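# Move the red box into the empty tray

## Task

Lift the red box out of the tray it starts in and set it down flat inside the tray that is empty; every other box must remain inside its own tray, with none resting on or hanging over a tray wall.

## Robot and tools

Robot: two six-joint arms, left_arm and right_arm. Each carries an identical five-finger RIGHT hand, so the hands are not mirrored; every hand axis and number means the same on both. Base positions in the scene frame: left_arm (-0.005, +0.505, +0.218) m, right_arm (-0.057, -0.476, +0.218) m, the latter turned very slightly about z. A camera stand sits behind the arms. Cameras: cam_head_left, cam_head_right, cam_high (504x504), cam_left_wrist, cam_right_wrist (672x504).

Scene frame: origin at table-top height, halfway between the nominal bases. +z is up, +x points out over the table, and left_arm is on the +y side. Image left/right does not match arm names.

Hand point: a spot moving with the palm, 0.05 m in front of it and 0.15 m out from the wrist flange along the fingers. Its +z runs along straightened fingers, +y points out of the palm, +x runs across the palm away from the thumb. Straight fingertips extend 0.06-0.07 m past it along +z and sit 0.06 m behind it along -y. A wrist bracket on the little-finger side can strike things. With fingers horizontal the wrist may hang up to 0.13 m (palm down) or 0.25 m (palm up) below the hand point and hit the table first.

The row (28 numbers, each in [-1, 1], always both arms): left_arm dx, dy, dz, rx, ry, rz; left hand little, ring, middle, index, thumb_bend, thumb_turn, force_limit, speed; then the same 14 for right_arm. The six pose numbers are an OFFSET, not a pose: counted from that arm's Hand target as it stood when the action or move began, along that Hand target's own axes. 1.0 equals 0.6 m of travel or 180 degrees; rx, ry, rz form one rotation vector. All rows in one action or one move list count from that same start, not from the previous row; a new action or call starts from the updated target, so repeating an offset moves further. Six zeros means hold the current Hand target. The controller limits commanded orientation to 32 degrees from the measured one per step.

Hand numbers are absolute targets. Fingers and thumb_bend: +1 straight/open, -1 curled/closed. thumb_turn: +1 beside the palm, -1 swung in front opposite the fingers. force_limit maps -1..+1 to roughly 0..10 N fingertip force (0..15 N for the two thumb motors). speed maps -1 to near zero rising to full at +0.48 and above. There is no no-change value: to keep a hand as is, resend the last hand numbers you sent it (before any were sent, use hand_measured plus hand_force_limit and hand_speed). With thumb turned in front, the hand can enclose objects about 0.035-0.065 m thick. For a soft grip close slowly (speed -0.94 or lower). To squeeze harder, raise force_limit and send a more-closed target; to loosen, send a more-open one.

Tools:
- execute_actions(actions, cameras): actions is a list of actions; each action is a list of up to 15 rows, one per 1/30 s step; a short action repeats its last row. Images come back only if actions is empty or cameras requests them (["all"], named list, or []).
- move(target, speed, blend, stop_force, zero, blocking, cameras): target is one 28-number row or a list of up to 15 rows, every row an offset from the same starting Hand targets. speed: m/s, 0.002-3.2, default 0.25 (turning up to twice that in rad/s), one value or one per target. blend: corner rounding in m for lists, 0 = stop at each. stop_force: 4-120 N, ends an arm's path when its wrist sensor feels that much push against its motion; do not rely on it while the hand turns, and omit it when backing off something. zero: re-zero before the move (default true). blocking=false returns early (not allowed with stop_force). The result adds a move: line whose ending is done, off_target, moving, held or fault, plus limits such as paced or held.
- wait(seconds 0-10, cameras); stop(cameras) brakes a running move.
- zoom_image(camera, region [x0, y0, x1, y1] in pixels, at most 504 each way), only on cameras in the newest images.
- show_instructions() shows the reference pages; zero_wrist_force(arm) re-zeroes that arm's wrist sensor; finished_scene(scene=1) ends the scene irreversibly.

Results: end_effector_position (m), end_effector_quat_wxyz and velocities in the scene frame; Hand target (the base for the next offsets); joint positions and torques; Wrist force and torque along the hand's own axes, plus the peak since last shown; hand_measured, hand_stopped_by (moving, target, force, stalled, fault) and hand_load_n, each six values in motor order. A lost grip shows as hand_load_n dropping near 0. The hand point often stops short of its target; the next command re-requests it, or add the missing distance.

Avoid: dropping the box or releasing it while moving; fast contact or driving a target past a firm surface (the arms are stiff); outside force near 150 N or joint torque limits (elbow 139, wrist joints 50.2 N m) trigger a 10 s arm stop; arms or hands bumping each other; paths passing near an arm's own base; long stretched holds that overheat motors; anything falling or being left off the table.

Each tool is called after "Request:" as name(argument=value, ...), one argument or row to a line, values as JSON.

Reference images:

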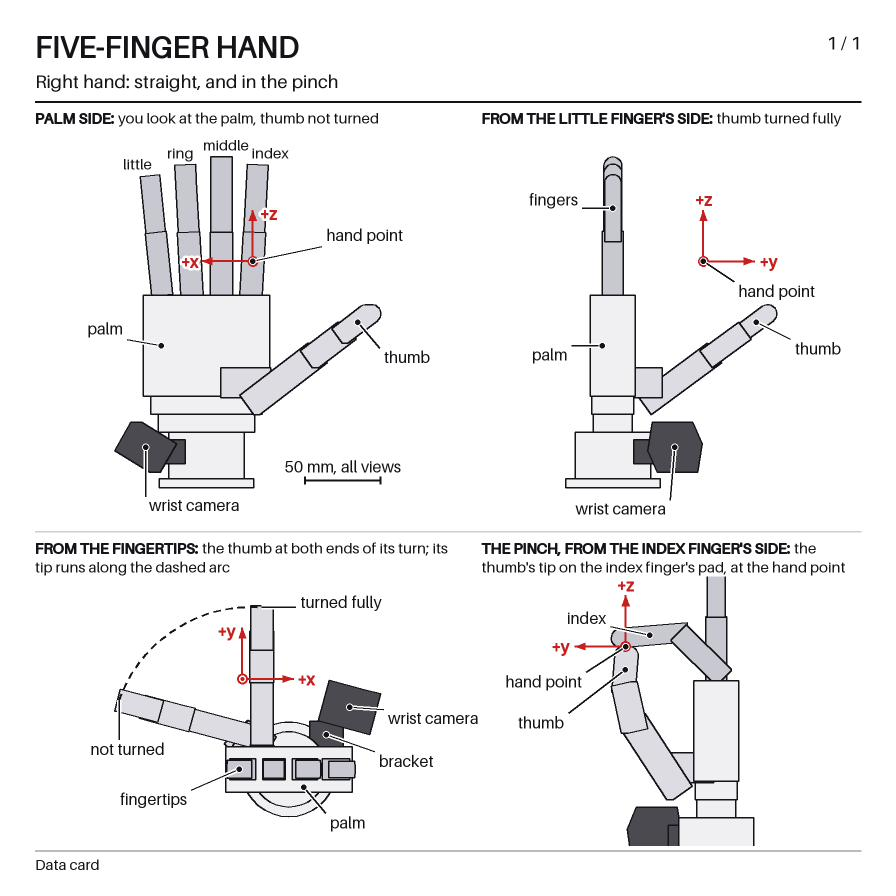

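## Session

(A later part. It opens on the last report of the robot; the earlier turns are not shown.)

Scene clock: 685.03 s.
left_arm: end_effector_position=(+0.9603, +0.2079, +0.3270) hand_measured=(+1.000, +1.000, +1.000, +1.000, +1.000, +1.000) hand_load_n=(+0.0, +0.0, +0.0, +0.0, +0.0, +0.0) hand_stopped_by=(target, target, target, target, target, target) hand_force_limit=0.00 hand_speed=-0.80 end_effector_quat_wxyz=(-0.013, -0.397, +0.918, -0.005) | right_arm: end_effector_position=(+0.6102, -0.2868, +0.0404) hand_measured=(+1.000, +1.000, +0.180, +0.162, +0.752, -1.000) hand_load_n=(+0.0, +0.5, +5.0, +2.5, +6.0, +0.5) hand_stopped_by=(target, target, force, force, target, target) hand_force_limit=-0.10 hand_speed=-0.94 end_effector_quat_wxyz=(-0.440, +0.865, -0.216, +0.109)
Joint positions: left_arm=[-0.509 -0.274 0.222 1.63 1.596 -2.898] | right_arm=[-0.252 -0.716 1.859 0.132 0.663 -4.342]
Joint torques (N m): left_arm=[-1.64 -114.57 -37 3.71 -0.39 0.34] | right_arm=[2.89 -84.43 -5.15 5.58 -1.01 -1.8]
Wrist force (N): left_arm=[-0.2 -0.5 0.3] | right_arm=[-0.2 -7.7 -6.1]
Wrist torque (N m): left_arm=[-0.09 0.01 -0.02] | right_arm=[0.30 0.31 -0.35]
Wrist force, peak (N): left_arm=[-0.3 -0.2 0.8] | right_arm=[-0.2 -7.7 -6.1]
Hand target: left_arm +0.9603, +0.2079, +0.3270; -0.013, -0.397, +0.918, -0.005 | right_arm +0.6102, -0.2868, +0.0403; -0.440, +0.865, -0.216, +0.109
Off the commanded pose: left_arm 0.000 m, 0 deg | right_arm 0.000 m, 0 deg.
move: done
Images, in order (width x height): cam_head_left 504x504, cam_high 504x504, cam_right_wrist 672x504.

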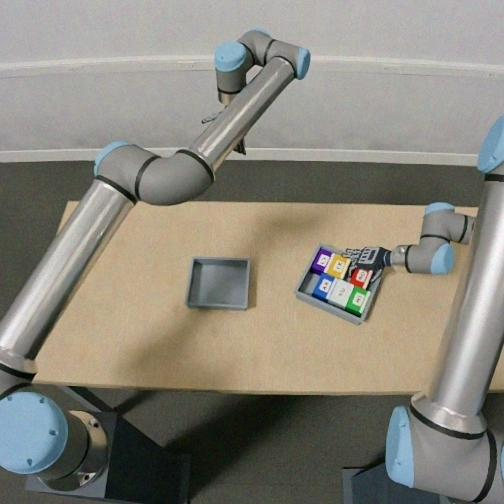

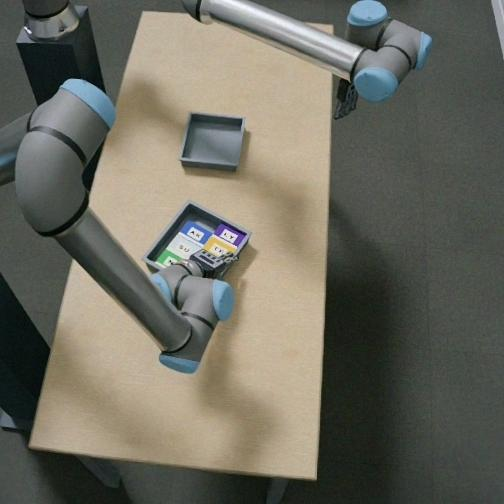

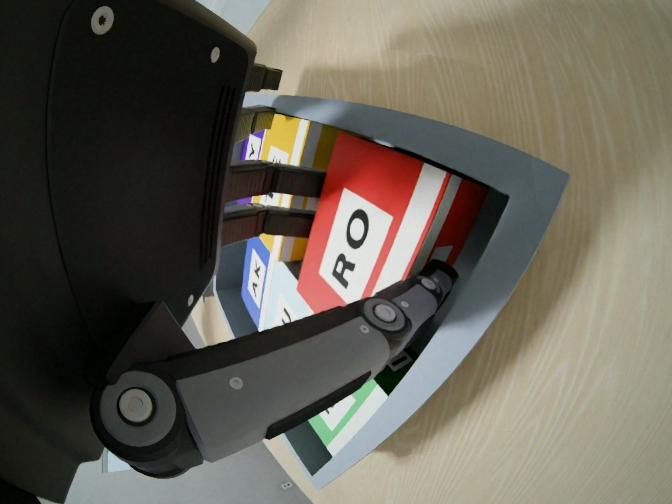

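Request:
move(
  target=[0,0,0,0,0,0,1,1,1,1,1,1,0,-0.8,0,0,0,0,0,0,1,1,-0.32,-0.32,0.75,-1,0.3,-0.94],
  speed=0.02,
)

Request:
move(
  target=[0,0,0,0,0,0,1,1,1,1,1,1,0,-0.8,0,-0.0203,-0.0148,0,0,0,1,1,-0.32,-0.32,0.75,-1,0.3,-0.94],
  speed=0.03,
  cameras=["cam_head_left","cam_right_wrist","cam_head_right"],
)

Request:
zoom_image(
  camera="cam_head_left",
  region=[340, 255, 380, 295],
)

Scene clock: 694.67 s.
left_arm: end_effector_position=(+0.9603, +0.2079, +0.3270) hand_measured=(+1.000, +1.000, +1.000, +1.000, +1.000, +1.000) hand_load_n=(+0.0, +0.0, +0.0, +0.0, +0.0, +0.0) hand_stopped_by=(target, target, target, target, target, target) hand_force_limit=0.00 hand_speed=-0.80 end_effector_quat_wxyz=(-0.013, -0.397, +0.918, -0.005) | right_arm: end_effector_position=(+0.6102, -0.2868, +0.0404) hand_measured=(+1.000, +1.000, +0.170, +0.148, +0.752, -1.000) hand_load_n=(+0.0, +0.5, +6.0, +7.5, +9.0, +1.0) hand_stopped_by=(target, target, force, force, target, target) hand_force_limit=0.30 hand_speed=-0.94 end_effector_quat_wxyz=(-0.440, +0.865, -0.216, +0.109)
Joint positions: left_arm=[-0.509 -0.274 0.222 1.63 1.596 -2.898] | right_arm=[-0.252 -0.716 1.859 0.132 0.663 -4.342]
Joint torques (N m): left_arm=[-1.25 -114.64 -36.52 3.68 -0.34 0.34] | right_arm=[2.11 -68.44 -6.5 3.44 -1.09 -0.98]
Wrist force (N): left_arm=[0.1 -0.6 0.1] | right_arm=[-0.9 -10.2 -5.8]
Wrist torque (N m): left_arm=[-0.10 -0.02 -0.01] | right_arm=[0.26 0.31 -0.33]
Wrist force, peak (N): left_arm=[-0.6 -0.5 0.9] | right_arm=[-0.6 -11.1 -6.3]
Hand target: left_arm +0.9603, +0.2079, +0.3270; -0.013, -0.397, +0.918, -0.005 | right_arm +0.6102, -0.2868, +0.0403; -0.440, +0.865, -0.216, +0.109
Off the commanded pose: left_arm 0.000 m, 0 deg | right_arm 0.000 m, 0 deg.
move: done

Scene clock: 695.43 s.
left_arm: end_effector_position=(+0.9603, +0.2079, +0.3270) hand_measured=(+1.000, +1.000, +1.000, +1.000, +1.000, +1.000) hand_load_n=(+0.0, +0.0, +0.0, +0.0, +0.0, +0.0) hand_stopped_by=(target, target, target, target, target, target) hand_force_limit=0.00 hand_speed=-0.80 end_effector_quat_wxyz=(-0.013, -0.397, +0.918, -0.005) | right_arm: end_effector_position=(+0.6101, -0.2868, +0.0556) hand_measured=(+1.000, +1.000, +0.170, +0.148, +0.752, -1.000) hand_load_n=(+0.0, +0.0, +5.0, +6.0, +10.5, +1.0) hand_stopped_by=(target, target, force, force, target, target) hand_force_limit=0.30 hand_speed=-0.94 end_effector_quat_wxyz=(-0.440, +0.865, -0.216, +0.109)
Joint positions: left_arm=[-0.509 -0.274 0.222 1.63 1.596 -2.898] | right_arm=[-0.252 -0.74 1.864 0.15 0.663 -4.342]
Joint torques (N m): left_arm=[-2 -115.43 -36.26 3.85 -0.32 0.31] | right_arm=[-3.74 -59.92 -12.5 -0.01 -1.44 -2.21]
Wrist force (N): left_arm=[0.2 -0.1 -0.4] | right_arm=[-0.2 -0.4 -1.0]
Wrist torque (N m): left_arm=[0.01 -0.02 0.02] | right_arm=[-0.04 0.11 -0.06]
Wrist force, peak (N): left_arm=[-0.2 -0.5 0.7] | right_arm=[-0.6 -10.0 -5.9]
Hand target: left_arm +0.9603, +0.2079, +0.3270; -0.013, -0.397, +0.918, -0.005 | right_arm +0.6102, -0.2869, +0.0554; -0.440, +0.865, -0.216, +0.109
Off the commanded pose: left_arm 0.000 m, 0 deg | right_arm 0.000 m, 0 deg.
move: done
Images, in order (width x height): cam_head_left 504x504, cam_head_right 504x504, cam_right_wrist 672x504.

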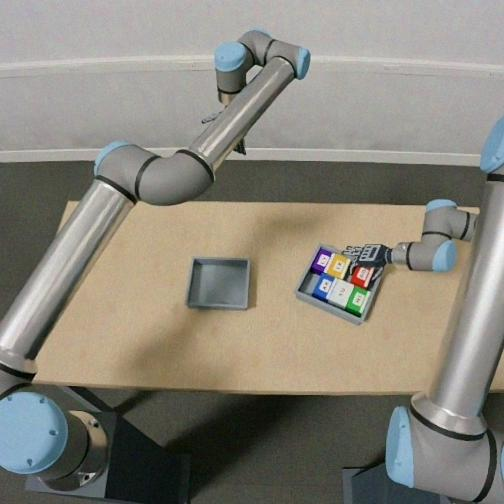

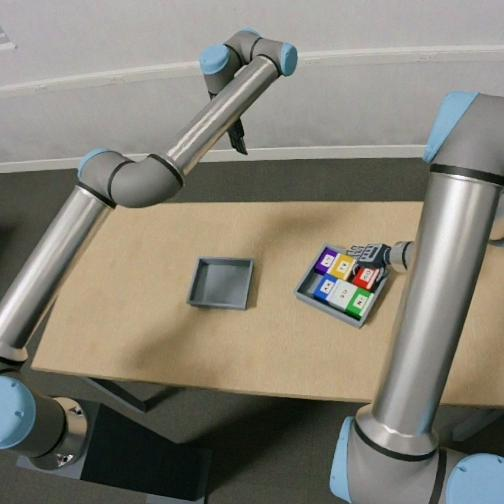

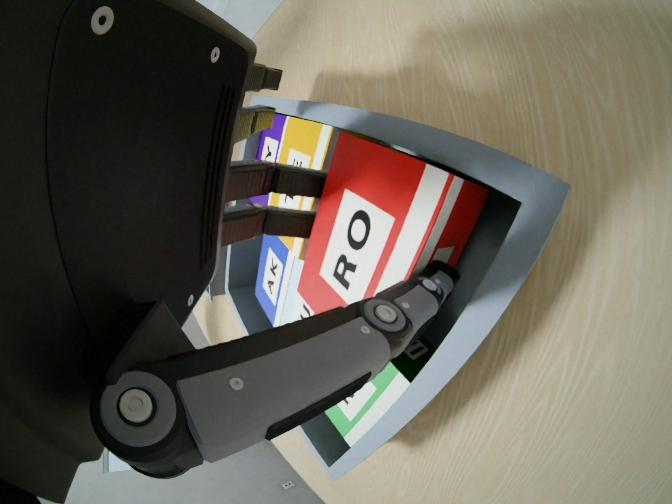

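Scaled by 12.600 from the camera's 504x504 image, which has a finer 720x720 frame.

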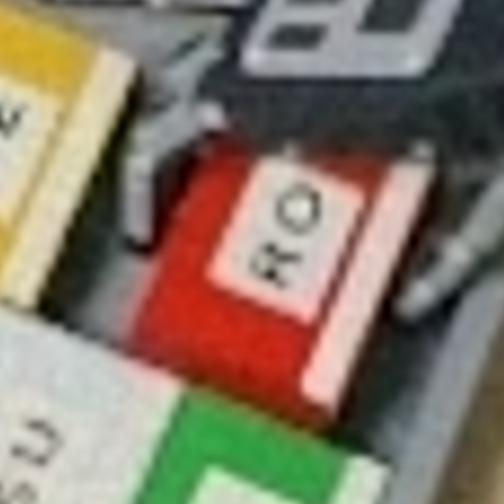

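Request:
move(
  target=[
    [0,0,0,0,0,0,1,1,1,1,1,1,0,-0.8,0,-0.0878,-0.0639,0,0,0,1,1,-0.32,-0.32,0.75,-1,0.3,-0.94],
    [-0.304,0.285,0,0,0,0,1,1,1,1,1,1,0,-0.8,-0.4627,-0.5216,0.5317,0,0,0,1,1,-0.32,-0.32,0.75,-1,0.3,-0.94],
  ],
  speed=[0.08,0.2],
  blend=[0.01,0],
  cameras=["cam_head_left","cam_head_right","cam_right_wrist","cam_high"],
)

Request:
zoom_image(
  camera="cam_head_left",
  region=[160, 225, 290, 335],
)

Request:
zoom_image(
  camera="cam_head_right",
  region=[160, 225, 290, 335],
)

Request:
zoom_image(
  camera="cam_high",
  region=[140, 80, 280, 220],
)

Scene clock: 750.43 s.
left_arm: end_effector_position=(+0.9603, +0.4580, +0.3225) hand_measured=(+1.000, +1.000, +1.000, +1.000, +1.000, +1.000) hand_load_n=(+0.0, +0.0, +0.0, +0.0, +0.0, +0.0) hand_stopped_by=(target, target, target, target, target, target) hand_force_limit=0.00 hand_speed=-0.80 end_effector_quat_wxyz=(-0.013, -0.397, +0.918, -0.005) | right_arm: end_effector_position=(+0.5726, +0.2337, +0.1208) hand_measured=(+1.000, +1.000, +0.170, +0.148, +0.752, -1.000) hand_load_n=(+0.0, +0.0, +5.0, +6.0, +10.5, +1.0) hand_stopped_by=(target, target, force, force, target, target) hand_force_limit=0.30 hand_speed=-0.94 end_effector_quat_wxyz=(-0.440, +0.865, -0.216, +0.109)
Joint positions: left_arm=[-0.281 -0.49 0.663 1.411 1.594 -2.669] | right_arm=[0.541 -0.768 1.559 -0.083 1.131 -3.49]
Joint torques (N m): left_arm=[-17.58 -94.88 -50.11 5.52 -1.62 -3.08] | right_arm=[8.79 -97.87 -31.24 -2.81 -2.42 -1.7]
Wrist force (N): left_arm=[-0.4 0.0 0.9] | right_arm=[-0.2 -0.4 -1.1]
Wrist torque (N m): left_arm=[-0.03 0.06 0.09] | right_arm=[-0.05 0.11 0.19]
Wrist force, peak (N): left_arm=[1.4 -1.0 0.1] | right_arm=[1.3 -0.2 -2.9]
Hand target: left_arm +0.9603, +0.4579, +0.3224; -0.013, -0.397, +0.918, -0.005 | right_arm +0.5726, +0.2338, +0.1210; -0.440, +0.865, -0.216, +0.109
Off the commanded pose: left_arm 0.000 m, 0 deg | right_arm 0.000 m, 0 deg.
move: done
Images, in order (width x height): cam_head_left 504x504, cam_head_right 504x504, cam_high 504x504, cam_right_wrist 672x504.

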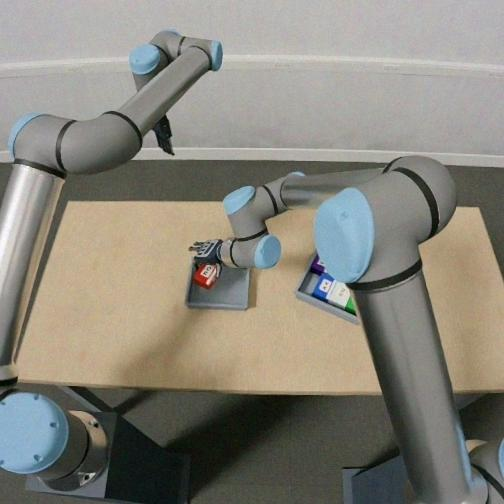

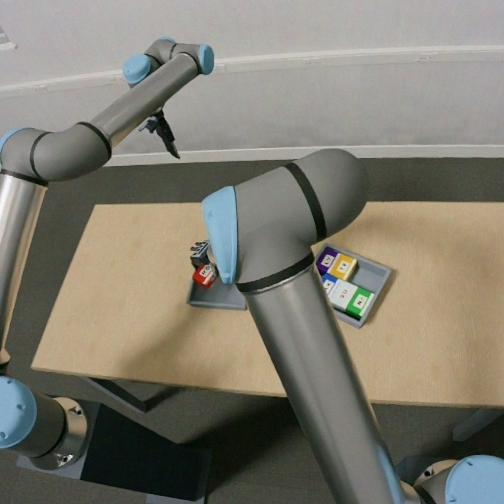

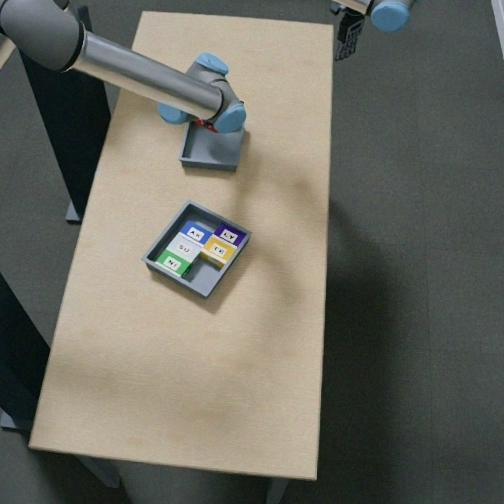

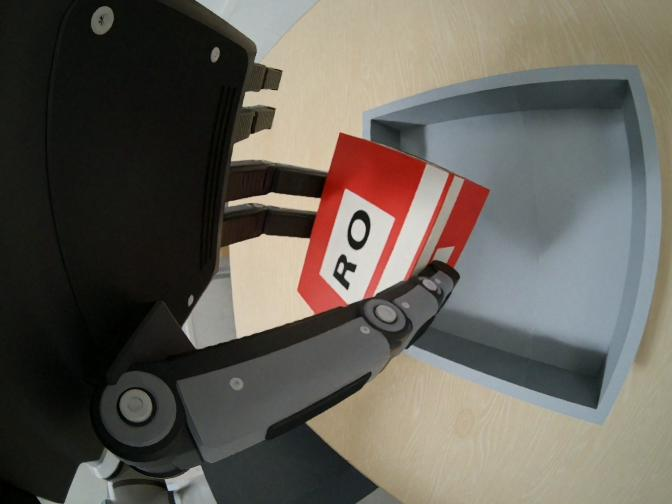

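Scaled by 3.877 from the camera's 504x504 image, which has a finer 720x720 frame.

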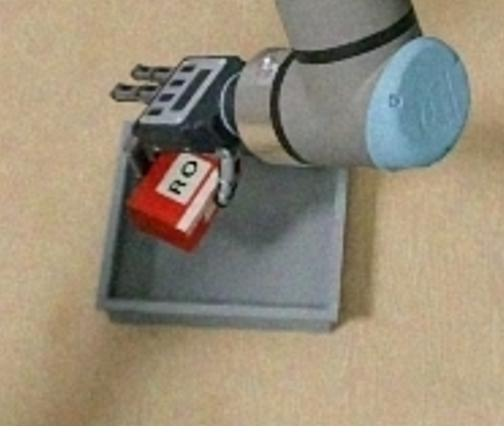

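Scaled by 3.877 from the camera's 504x504 image, which has a finer 720x720 frame.

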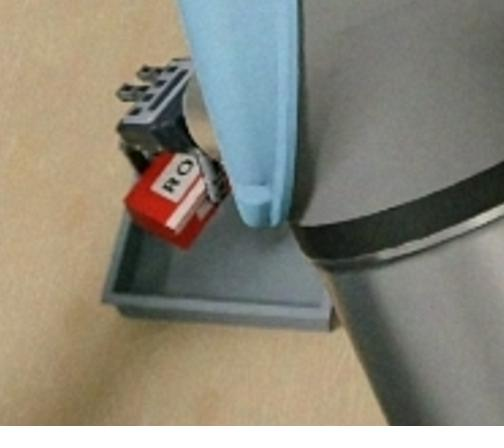

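Scaled by 3.600 from the camera's 504x504 image, which has a finer 720x720 frame.

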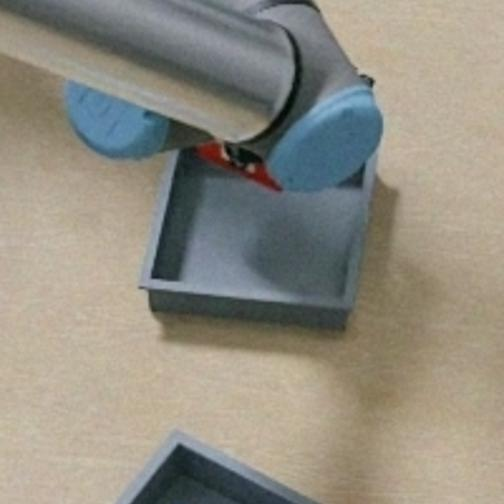

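Request:
move(
  target=[
    [0,0,0,0,0,0,1,1,1,1,1,1,0,-0.8,0.0189,0.042,-0.0577,0,0,0,1,1,-0.32,-0.32,0.75,-1,0.3,-0.94],
    [0,0,0,0,0,0,1,1,1,1,1,1,0,-0.8,0.0189,0.1308,0.007,0,0,0,1,1,-0.32,-0.32,0.75,-1,0.3,-0.94],
  ],
  speed=[0.1,0.08],
  blend=[0.01,0],
  cameras=["cam_head_left","cam_right_wrist","cam_high"],
)

Request:
zoom_image(
  camera="cam_head_left",
  region=[170, 235, 270, 325],
)

Scene clock: 765.47 s.
left_arm: end_effector_position=(+0.9603, +0.4579, +0.3224) hand_measured=(+1.000, +1.000, +1.000, +1.000, +1.000, +1.000) hand_load_n=(+0.0, +0.0, +0.0, +0.0, +0.0, +0.0) hand_stopped_by=(target, target, target, target, target, target) hand_force_limit=0.00 hand_speed=-0.80 end_effector_quat_wxyz=(-0.013, -0.397, +0.918, -0.005) | right_arm: end_effector_position=(+0.5626, +0.1908, +0.0549) hand_measured=(+1.000, +1.000, +0.170, +0.148, +0.752, -1.000) hand_load_n=(+0.0, +0.0, +5.5, +5.5, +10.0, +1.0) hand_stopped_by=(target, target, force, force, target, target) hand_force_limit=0.30 hand_speed=-0.94 end_effector_quat_wxyz=(-0.440, +0.865, -0.216, +0.109) end_effector_velocity=(+0.000, +0.000, +0.003) end_effector_angular_velocity=(+0.000, +0.001, +0.000)
Joint positions: left_arm=[-0.281 -0.49 0.663 1.411 1.594 -2.669] | right_arm=[0.497 -0.724 1.641 -0.196 1.098 -3.522]
Joint velocities: left_arm=[within noise] | right_arm=[0 -0.005 0 0.005 0 0]
Joint torques (N m): left_arm=[-18.16 -92.4 -50.13 6.02 3.73 -3.18] | right_arm=[16.67 -100.65 -28.55 4.03 1.78 2]
Wrist force (N): left_arm=[-0.4 -0.2 0.4] | right_arm=[0.1 0.1 -0.7]
Wrist torque (N m): left_arm=[-0.04 0.07 0.08] | right_arm=[0.00 0.05 0.17]
Wrist force, peak (N): left_arm=[-0.6 -0.8 0.9] | right_arm=[-0.4 -0.3 -2.0]
Hand target: left_arm +0.9603, +0.4579, +0.3224; -0.013, -0.397, +0.918, -0.005 | right_arm +0.5625, +0.1907, +0.0550; -0.440, +0.865, -0.216, +0.109
Off the commanded pose: left_arm 0.000 m, 0 deg | right_arm 0.000 m, 0 deg.
move: done
Images, in order (width x height): cam_head_left 504x504, cam_high 504x504, cam_right_wrist 672x504.

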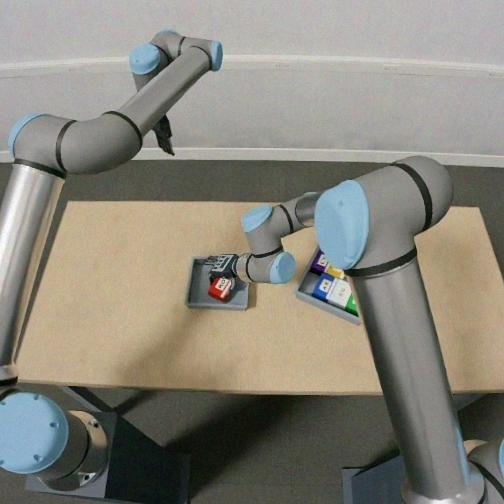

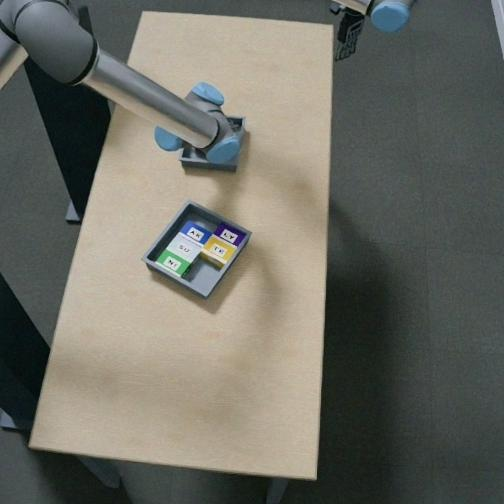

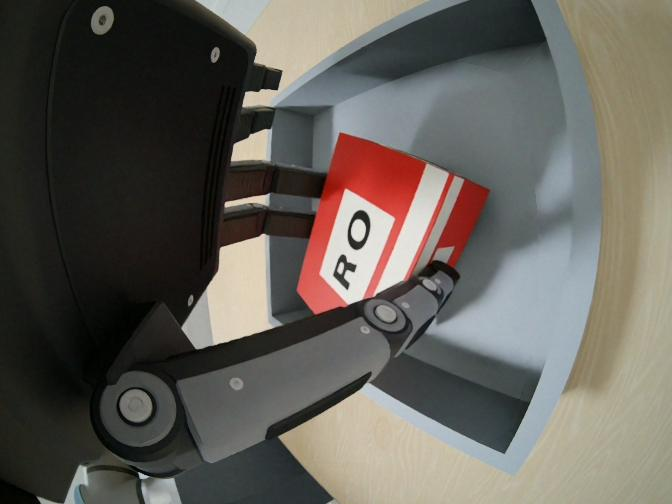

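Scaled by 5.040 from the camera's 504x504 image, which has a finer 720x720 frame.

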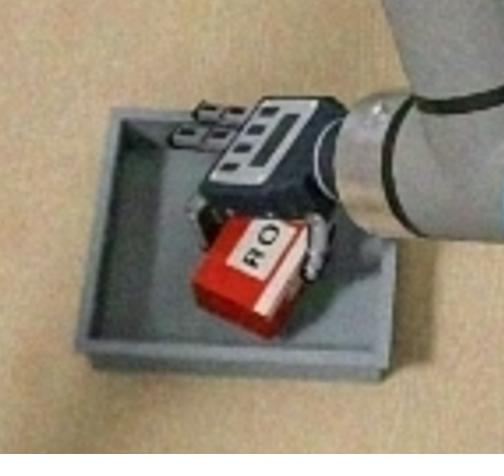

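Request:
move(
  target=[
    [0,0,0,0,0,0,1,1,1,1,1,1,0,-0.8,-0.0118,0.0037,-0.0051,0,0,0,1,1,-0.32,-0.32,0.75,-1,0.3,-0.94],
    [0,0,0,0,0,0,1,1,1,1,1,1,0,-0.8,-0.0118,0.0294,0.0136,0,0,0,1,1,-0.32,-0.32,0.75,-1,0.3,-0.94],
  ],
  speed=[0.04,0.012],
  stop_force=4,
  cameras=["cam_head_left","cam_right_wrist"],
)

Request:
zoom_image(
  camera="cam_head_left",
  region=[170, 235, 270, 325],
)

Scene clock: 777.13 s.
left_arm: end_effector_position=(+0.9603, +0.4579, +0.3224) hand_measured=(+1.000, +1.000, +1.000, +1.000, +1.000, +1.000) hand_load_n=(+0.0, +0.0, +0.0, +0.0, +0.0, +0.0) hand_stopped_by=(target, target, target, target, target, target) hand_force_limit=0.00 hand_speed=-0.80 end_effector_quat_wxyz=(-0.013, -0.397, +0.918, -0.005) | right_arm: end_effector_position=(+0.5545, +0.1907, +0.0399) hand_measured=(+1.000, +1.000, +0.170, +0.148, +0.752, -1.000) hand_load_n=(+0.0, +0.0, +5.5, +6.5, +9.5, +1.0) hand_stopped_by=(target, target, force, force, target, target) hand_force_limit=0.30 hand_speed=-0.94 end_effector_quat_wxyz=(-0.440, +0.865, -0.216, +0.109)
Joint positions: left_arm=[-0.281 -0.49 0.663 1.411 1.594 -2.669] | right_arm=[0.502 -0.71 1.653 -0.223 1.102 -3.518]
Joint torques (N m): left_arm=[-19.2 -93.34 -50.5 6.11 3.65 -3.08] | right_arm=[-13.91 -97.66 -14 4.1 0.08 -3.15]
Wrist force (N): left_arm=[-0.2 -0.1 0.2] | right_arm=[-0.4 -3.0 -3.3]
Wrist torque (N m): left_arm=[-0.02 0.06 0.10] | right_arm=[-0.17 0.12 -0.07]
Wrist force, peak (N): left_arm=[-0.9 -1.1 0.5] | right_arm=[-2.0 -8.9 -7.6]
Hand target: left_arm +0.9603, +0.4579, +0.3224; -0.013, -0.397, +0.918, -0.005 | right_arm +0.5545, +0.1907, +0.0399; -0.440, +0.865, -0.216, +0.109 (not the last commanded pose)
Off the commanded pose: left_arm 0.000 m, 0 deg | right_arm 0.004 m, 0 deg.
move: contact (right_arm); path passed 1 of 2 targets
Images, in order (width x height): cam_head_left 504x504, cam_right_wrist 672x504.

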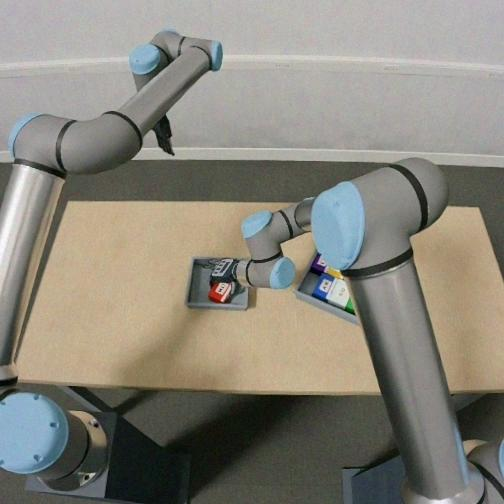

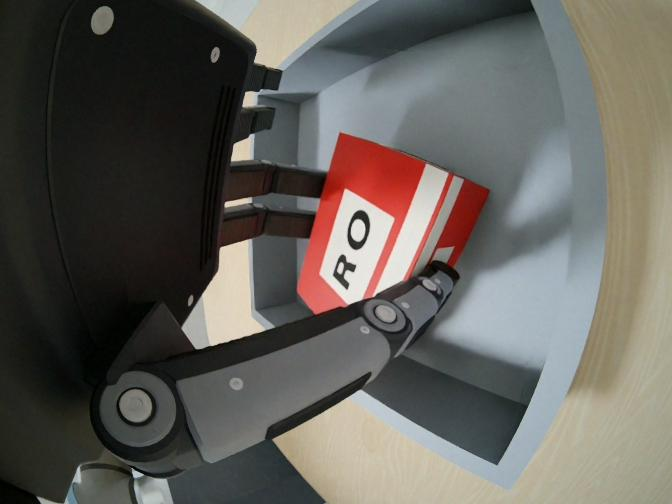

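Scaled by 5.040 from the camera's 504x504 image, which has a finer 720x720 frame.

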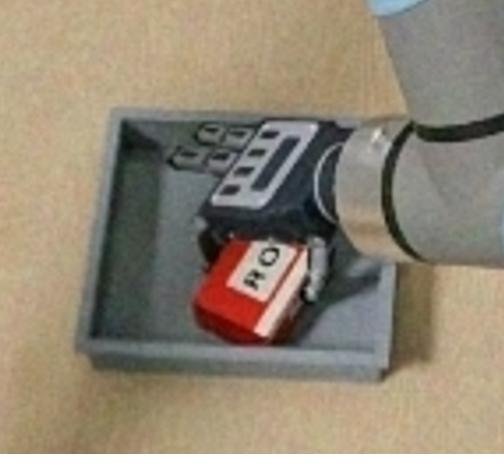

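Request:
move(
  target=[0,0,0,0,0,0,1,1,1,1,1,1,0,-0.8,0,0,0,0,0,0,1,1,0.3,0.25,0.8,-1,0.3,-0.85],
  speed=0.02,
  cameras=["cam_head_left","cam_right_wrist"],
)

Request:
zoom_image(
  camera="cam_head_left",
  region=[170, 235, 270, 325],
)

Scene clock: 784.23 s.
left_arm: end_effector_position=(+0.9603, +0.4579, +0.3224) hand_measured=(+1.000, +1.000, +1.000, +1.000, +1.000, +1.000) hand_load_n=(+0.0, +0.0, +0.0, +0.0, +0.0, +0.0) hand_stopped_by=(target, target, target, target, target, target) hand_force_limit=0.00 hand_speed=-0.80 end_effector_quat_wxyz=(-0.013, -0.397, +0.918, -0.005) | right_arm: end_effector_position=(+0.5545, +0.1907, +0.0399) hand_measured=(+1.000, +1.000, +0.300, +0.250, +0.800, -1.000) hand_load_n=(-0.5, +0.0, +0.0, +0.0, +0.0, +0.0) hand_stopped_by=(target, target, target, target, target, target) hand_force_limit=0.30 hand_speed=-0.85 end_effector_quat_wxyz=(-0.440, +0.865, -0.216, +0.109)
Joint positions: left_arm=[-0.281 -0.49 0.663 1.411 1.594 -2.669] | right_arm=[0.502 -0.71 1.654 -0.223 1.102 -3.518]
Joint torques (N m): left_arm=[-18.67 -93.41 -50.92 6.23 3.54 -2.98] | right_arm=[-11.18 -96.63 -17.56 3.68 1.15 -3.12]
Wrist force (N): left_arm=[-0.2 -0.8 0.1] | right_arm=[0.1 -1.2 -1.5]
Wrist torque (N m): left_arm=[-0.11 0.06 0.07] | right_arm=[-0.07 0.06 -0.05]
Wrist force, peak (N): left_arm=[-0.5 -0.9 1.0] | right_arm=[-0.4 -3.7 -4.1]
Hand target: left_arm +0.9603, +0.4579, +0.3224; -0.013, -0.397, +0.918, -0.005 | right_arm +0.5545, +0.1907, +0.0399; -0.440, +0.865, -0.216, +0.109
Off the commanded pose: left_arm 0.000 m, 0 deg | right_arm 0.000 m, 0 deg.
move: done
Images, in order (width x height): cam_head_left 504x504, cam_right_wrist 672x504.

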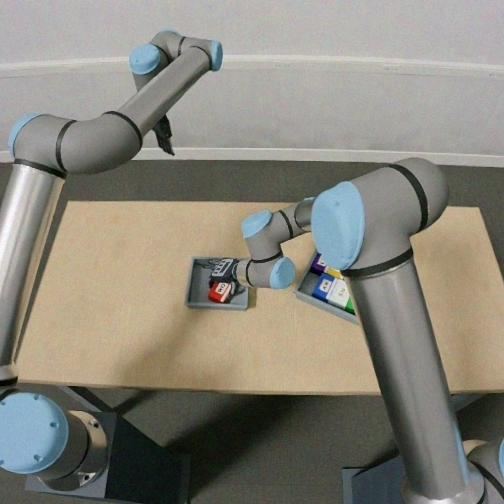

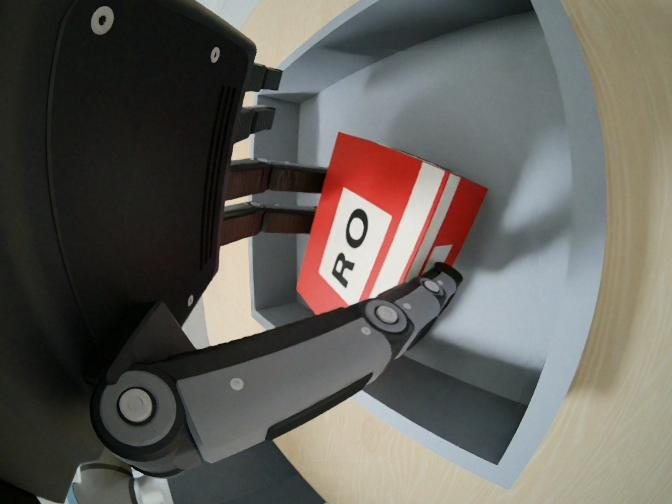

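Scaled by 5.040 from the camera's 504x504 image, which has a finer 720x720 frame.

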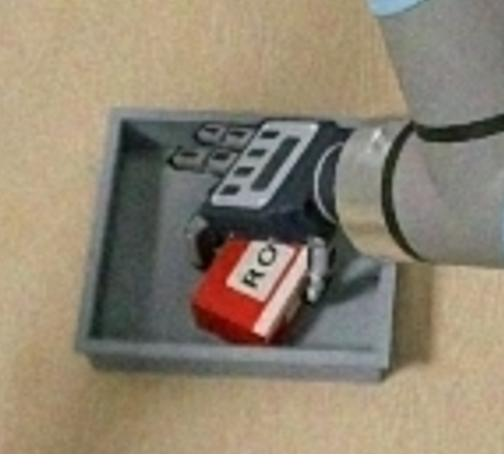

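Request:
move(
  target=[
    [0,0,0,0,0,0,1,1,1,1,1,1,0,-0.8,0,0,0,0,0,0,1,1,0.35,0.3,0.95,-1,0.3,-0.5],
    [0,0,0,0,0,0,1,1,1,1,1,1,0,-0.8,0,-0.162,-0.118,0,0,0,1,1,0.35,0.3,0.95,-1,0.3,-0.5],
  ],
  speed=[0.02,0.06],
  cameras=["cam_head_left","cam_right_wrist","cam_high"],
)

Request:
zoom_image(
  camera="cam_head_left",
  region=[170, 235, 270, 325],
)

Request:
zoom_image(
  camera="cam_high",
  region=[130, 190, 260, 310],
)

Scene clock: 793.40 s.
left_arm: end_effector_position=(+0.9603, +0.4579, +0.3224) hand_measured=(+1.000, +1.000, +1.000, +1.000, +1.000, +1.000) hand_load_n=(+0.0, +0.0, +0.0, +0.0, +0.0, +0.0) hand_stopped_by=(target, target, target, target, target, target) hand_force_limit=0.00 hand_speed=-0.80 end_effector_quat_wxyz=(-0.013, -0.397, +0.918, -0.005) | right_arm: end_effector_position=(+0.5546, +0.1906, +0.1604) hand_measured=(+1.000, +1.000, +0.350, +0.300, +0.950, -1.000) hand_load_n=(+0.0, +0.0, +0.0, +0.0, +0.0, +0.0) hand_stopped_by=(target, target, target, target, target, target) hand_force_limit=0.30 hand_speed=-0.50 end_effector_quat_wxyz=(-0.440, +0.865, -0.216, +0.109)
Joint positions: left_arm=[-0.281 -0.49 0.663 1.411 1.594 -2.669] | right_arm=[0.502 -0.861 1.654 -0.073 1.102 -3.518]
Joint torques (N m): left_arm=[-18.8 -93.88 -50.64 6.09 3.49 -2.61] | right_arm=[-15.28 -62.55 -29.5 -2.09 -3.64 -3.34]
Wrist force (N): left_arm=[-0.2 -0.4 0.2] | right_arm=[-0.3 -0.9 -1.2]
Wrist torque (N m): left_arm=[-0.07 0.06 0.09] | right_arm=[-0.04 0.12 -0.04]
Wrist force, peak (N): left_arm=[-0.2 -1.2 1.1] | right_arm=[-0.3 -1.7 -1.6]
Hand target: left_arm +0.9603, +0.4579, +0.3224; -0.013, -0.397, +0.918, -0.005 | right_arm +0.5545, +0.1906, +0.1602; -0.440, +0.865, -0.216, +0.109
Off the commanded pose: left_arm 0.000 m, 0 deg | right_arm 0.000 m, 0 deg.
move: done
Images, in order (width x height): cam_head_left 504x504, cam_high 504x504, cam_right_wrist 672x504.

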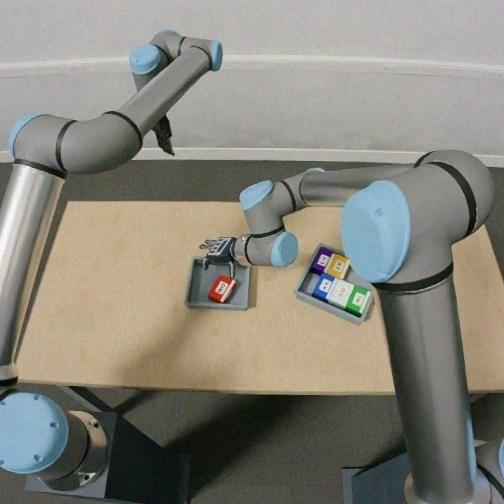

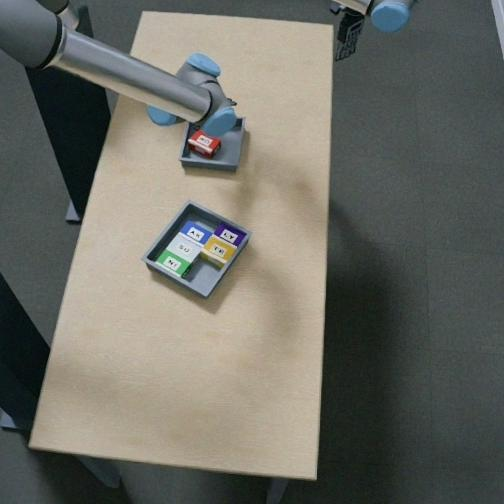

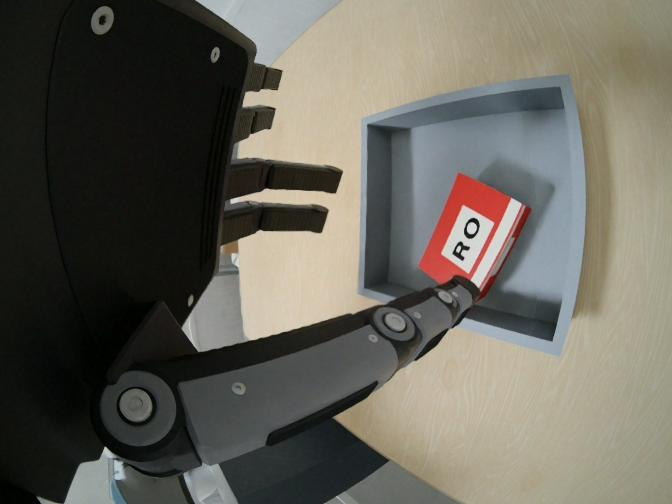

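Scaled by 5.040 from the camera's 504x504 image, which has a finer 720x720 frame.

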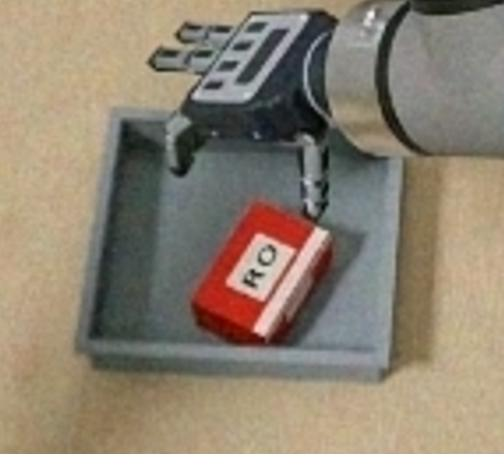

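Scaled by 3.877 from the camera's 504x504 image, which has a finer 720x720 frame.

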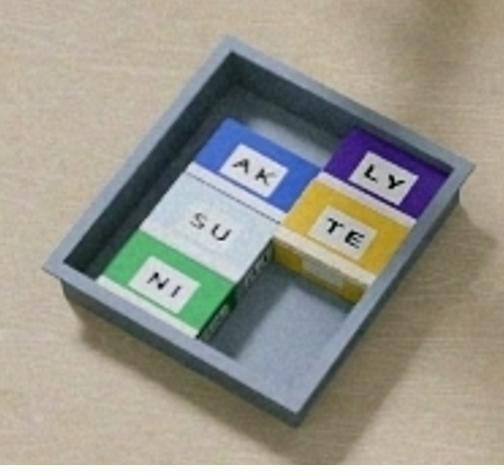

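Request:
zoom_image(
  camera="cam_right_wrist",
  region=[350, 60, 600, 370],
)

Scaled by 1.626 from the camera's 672x504 image, which has a finer 960x720 frame.

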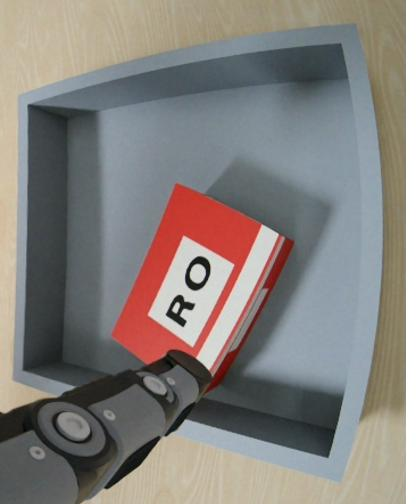

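Request:
finished_scene(
)

The scene is finished: the task was done.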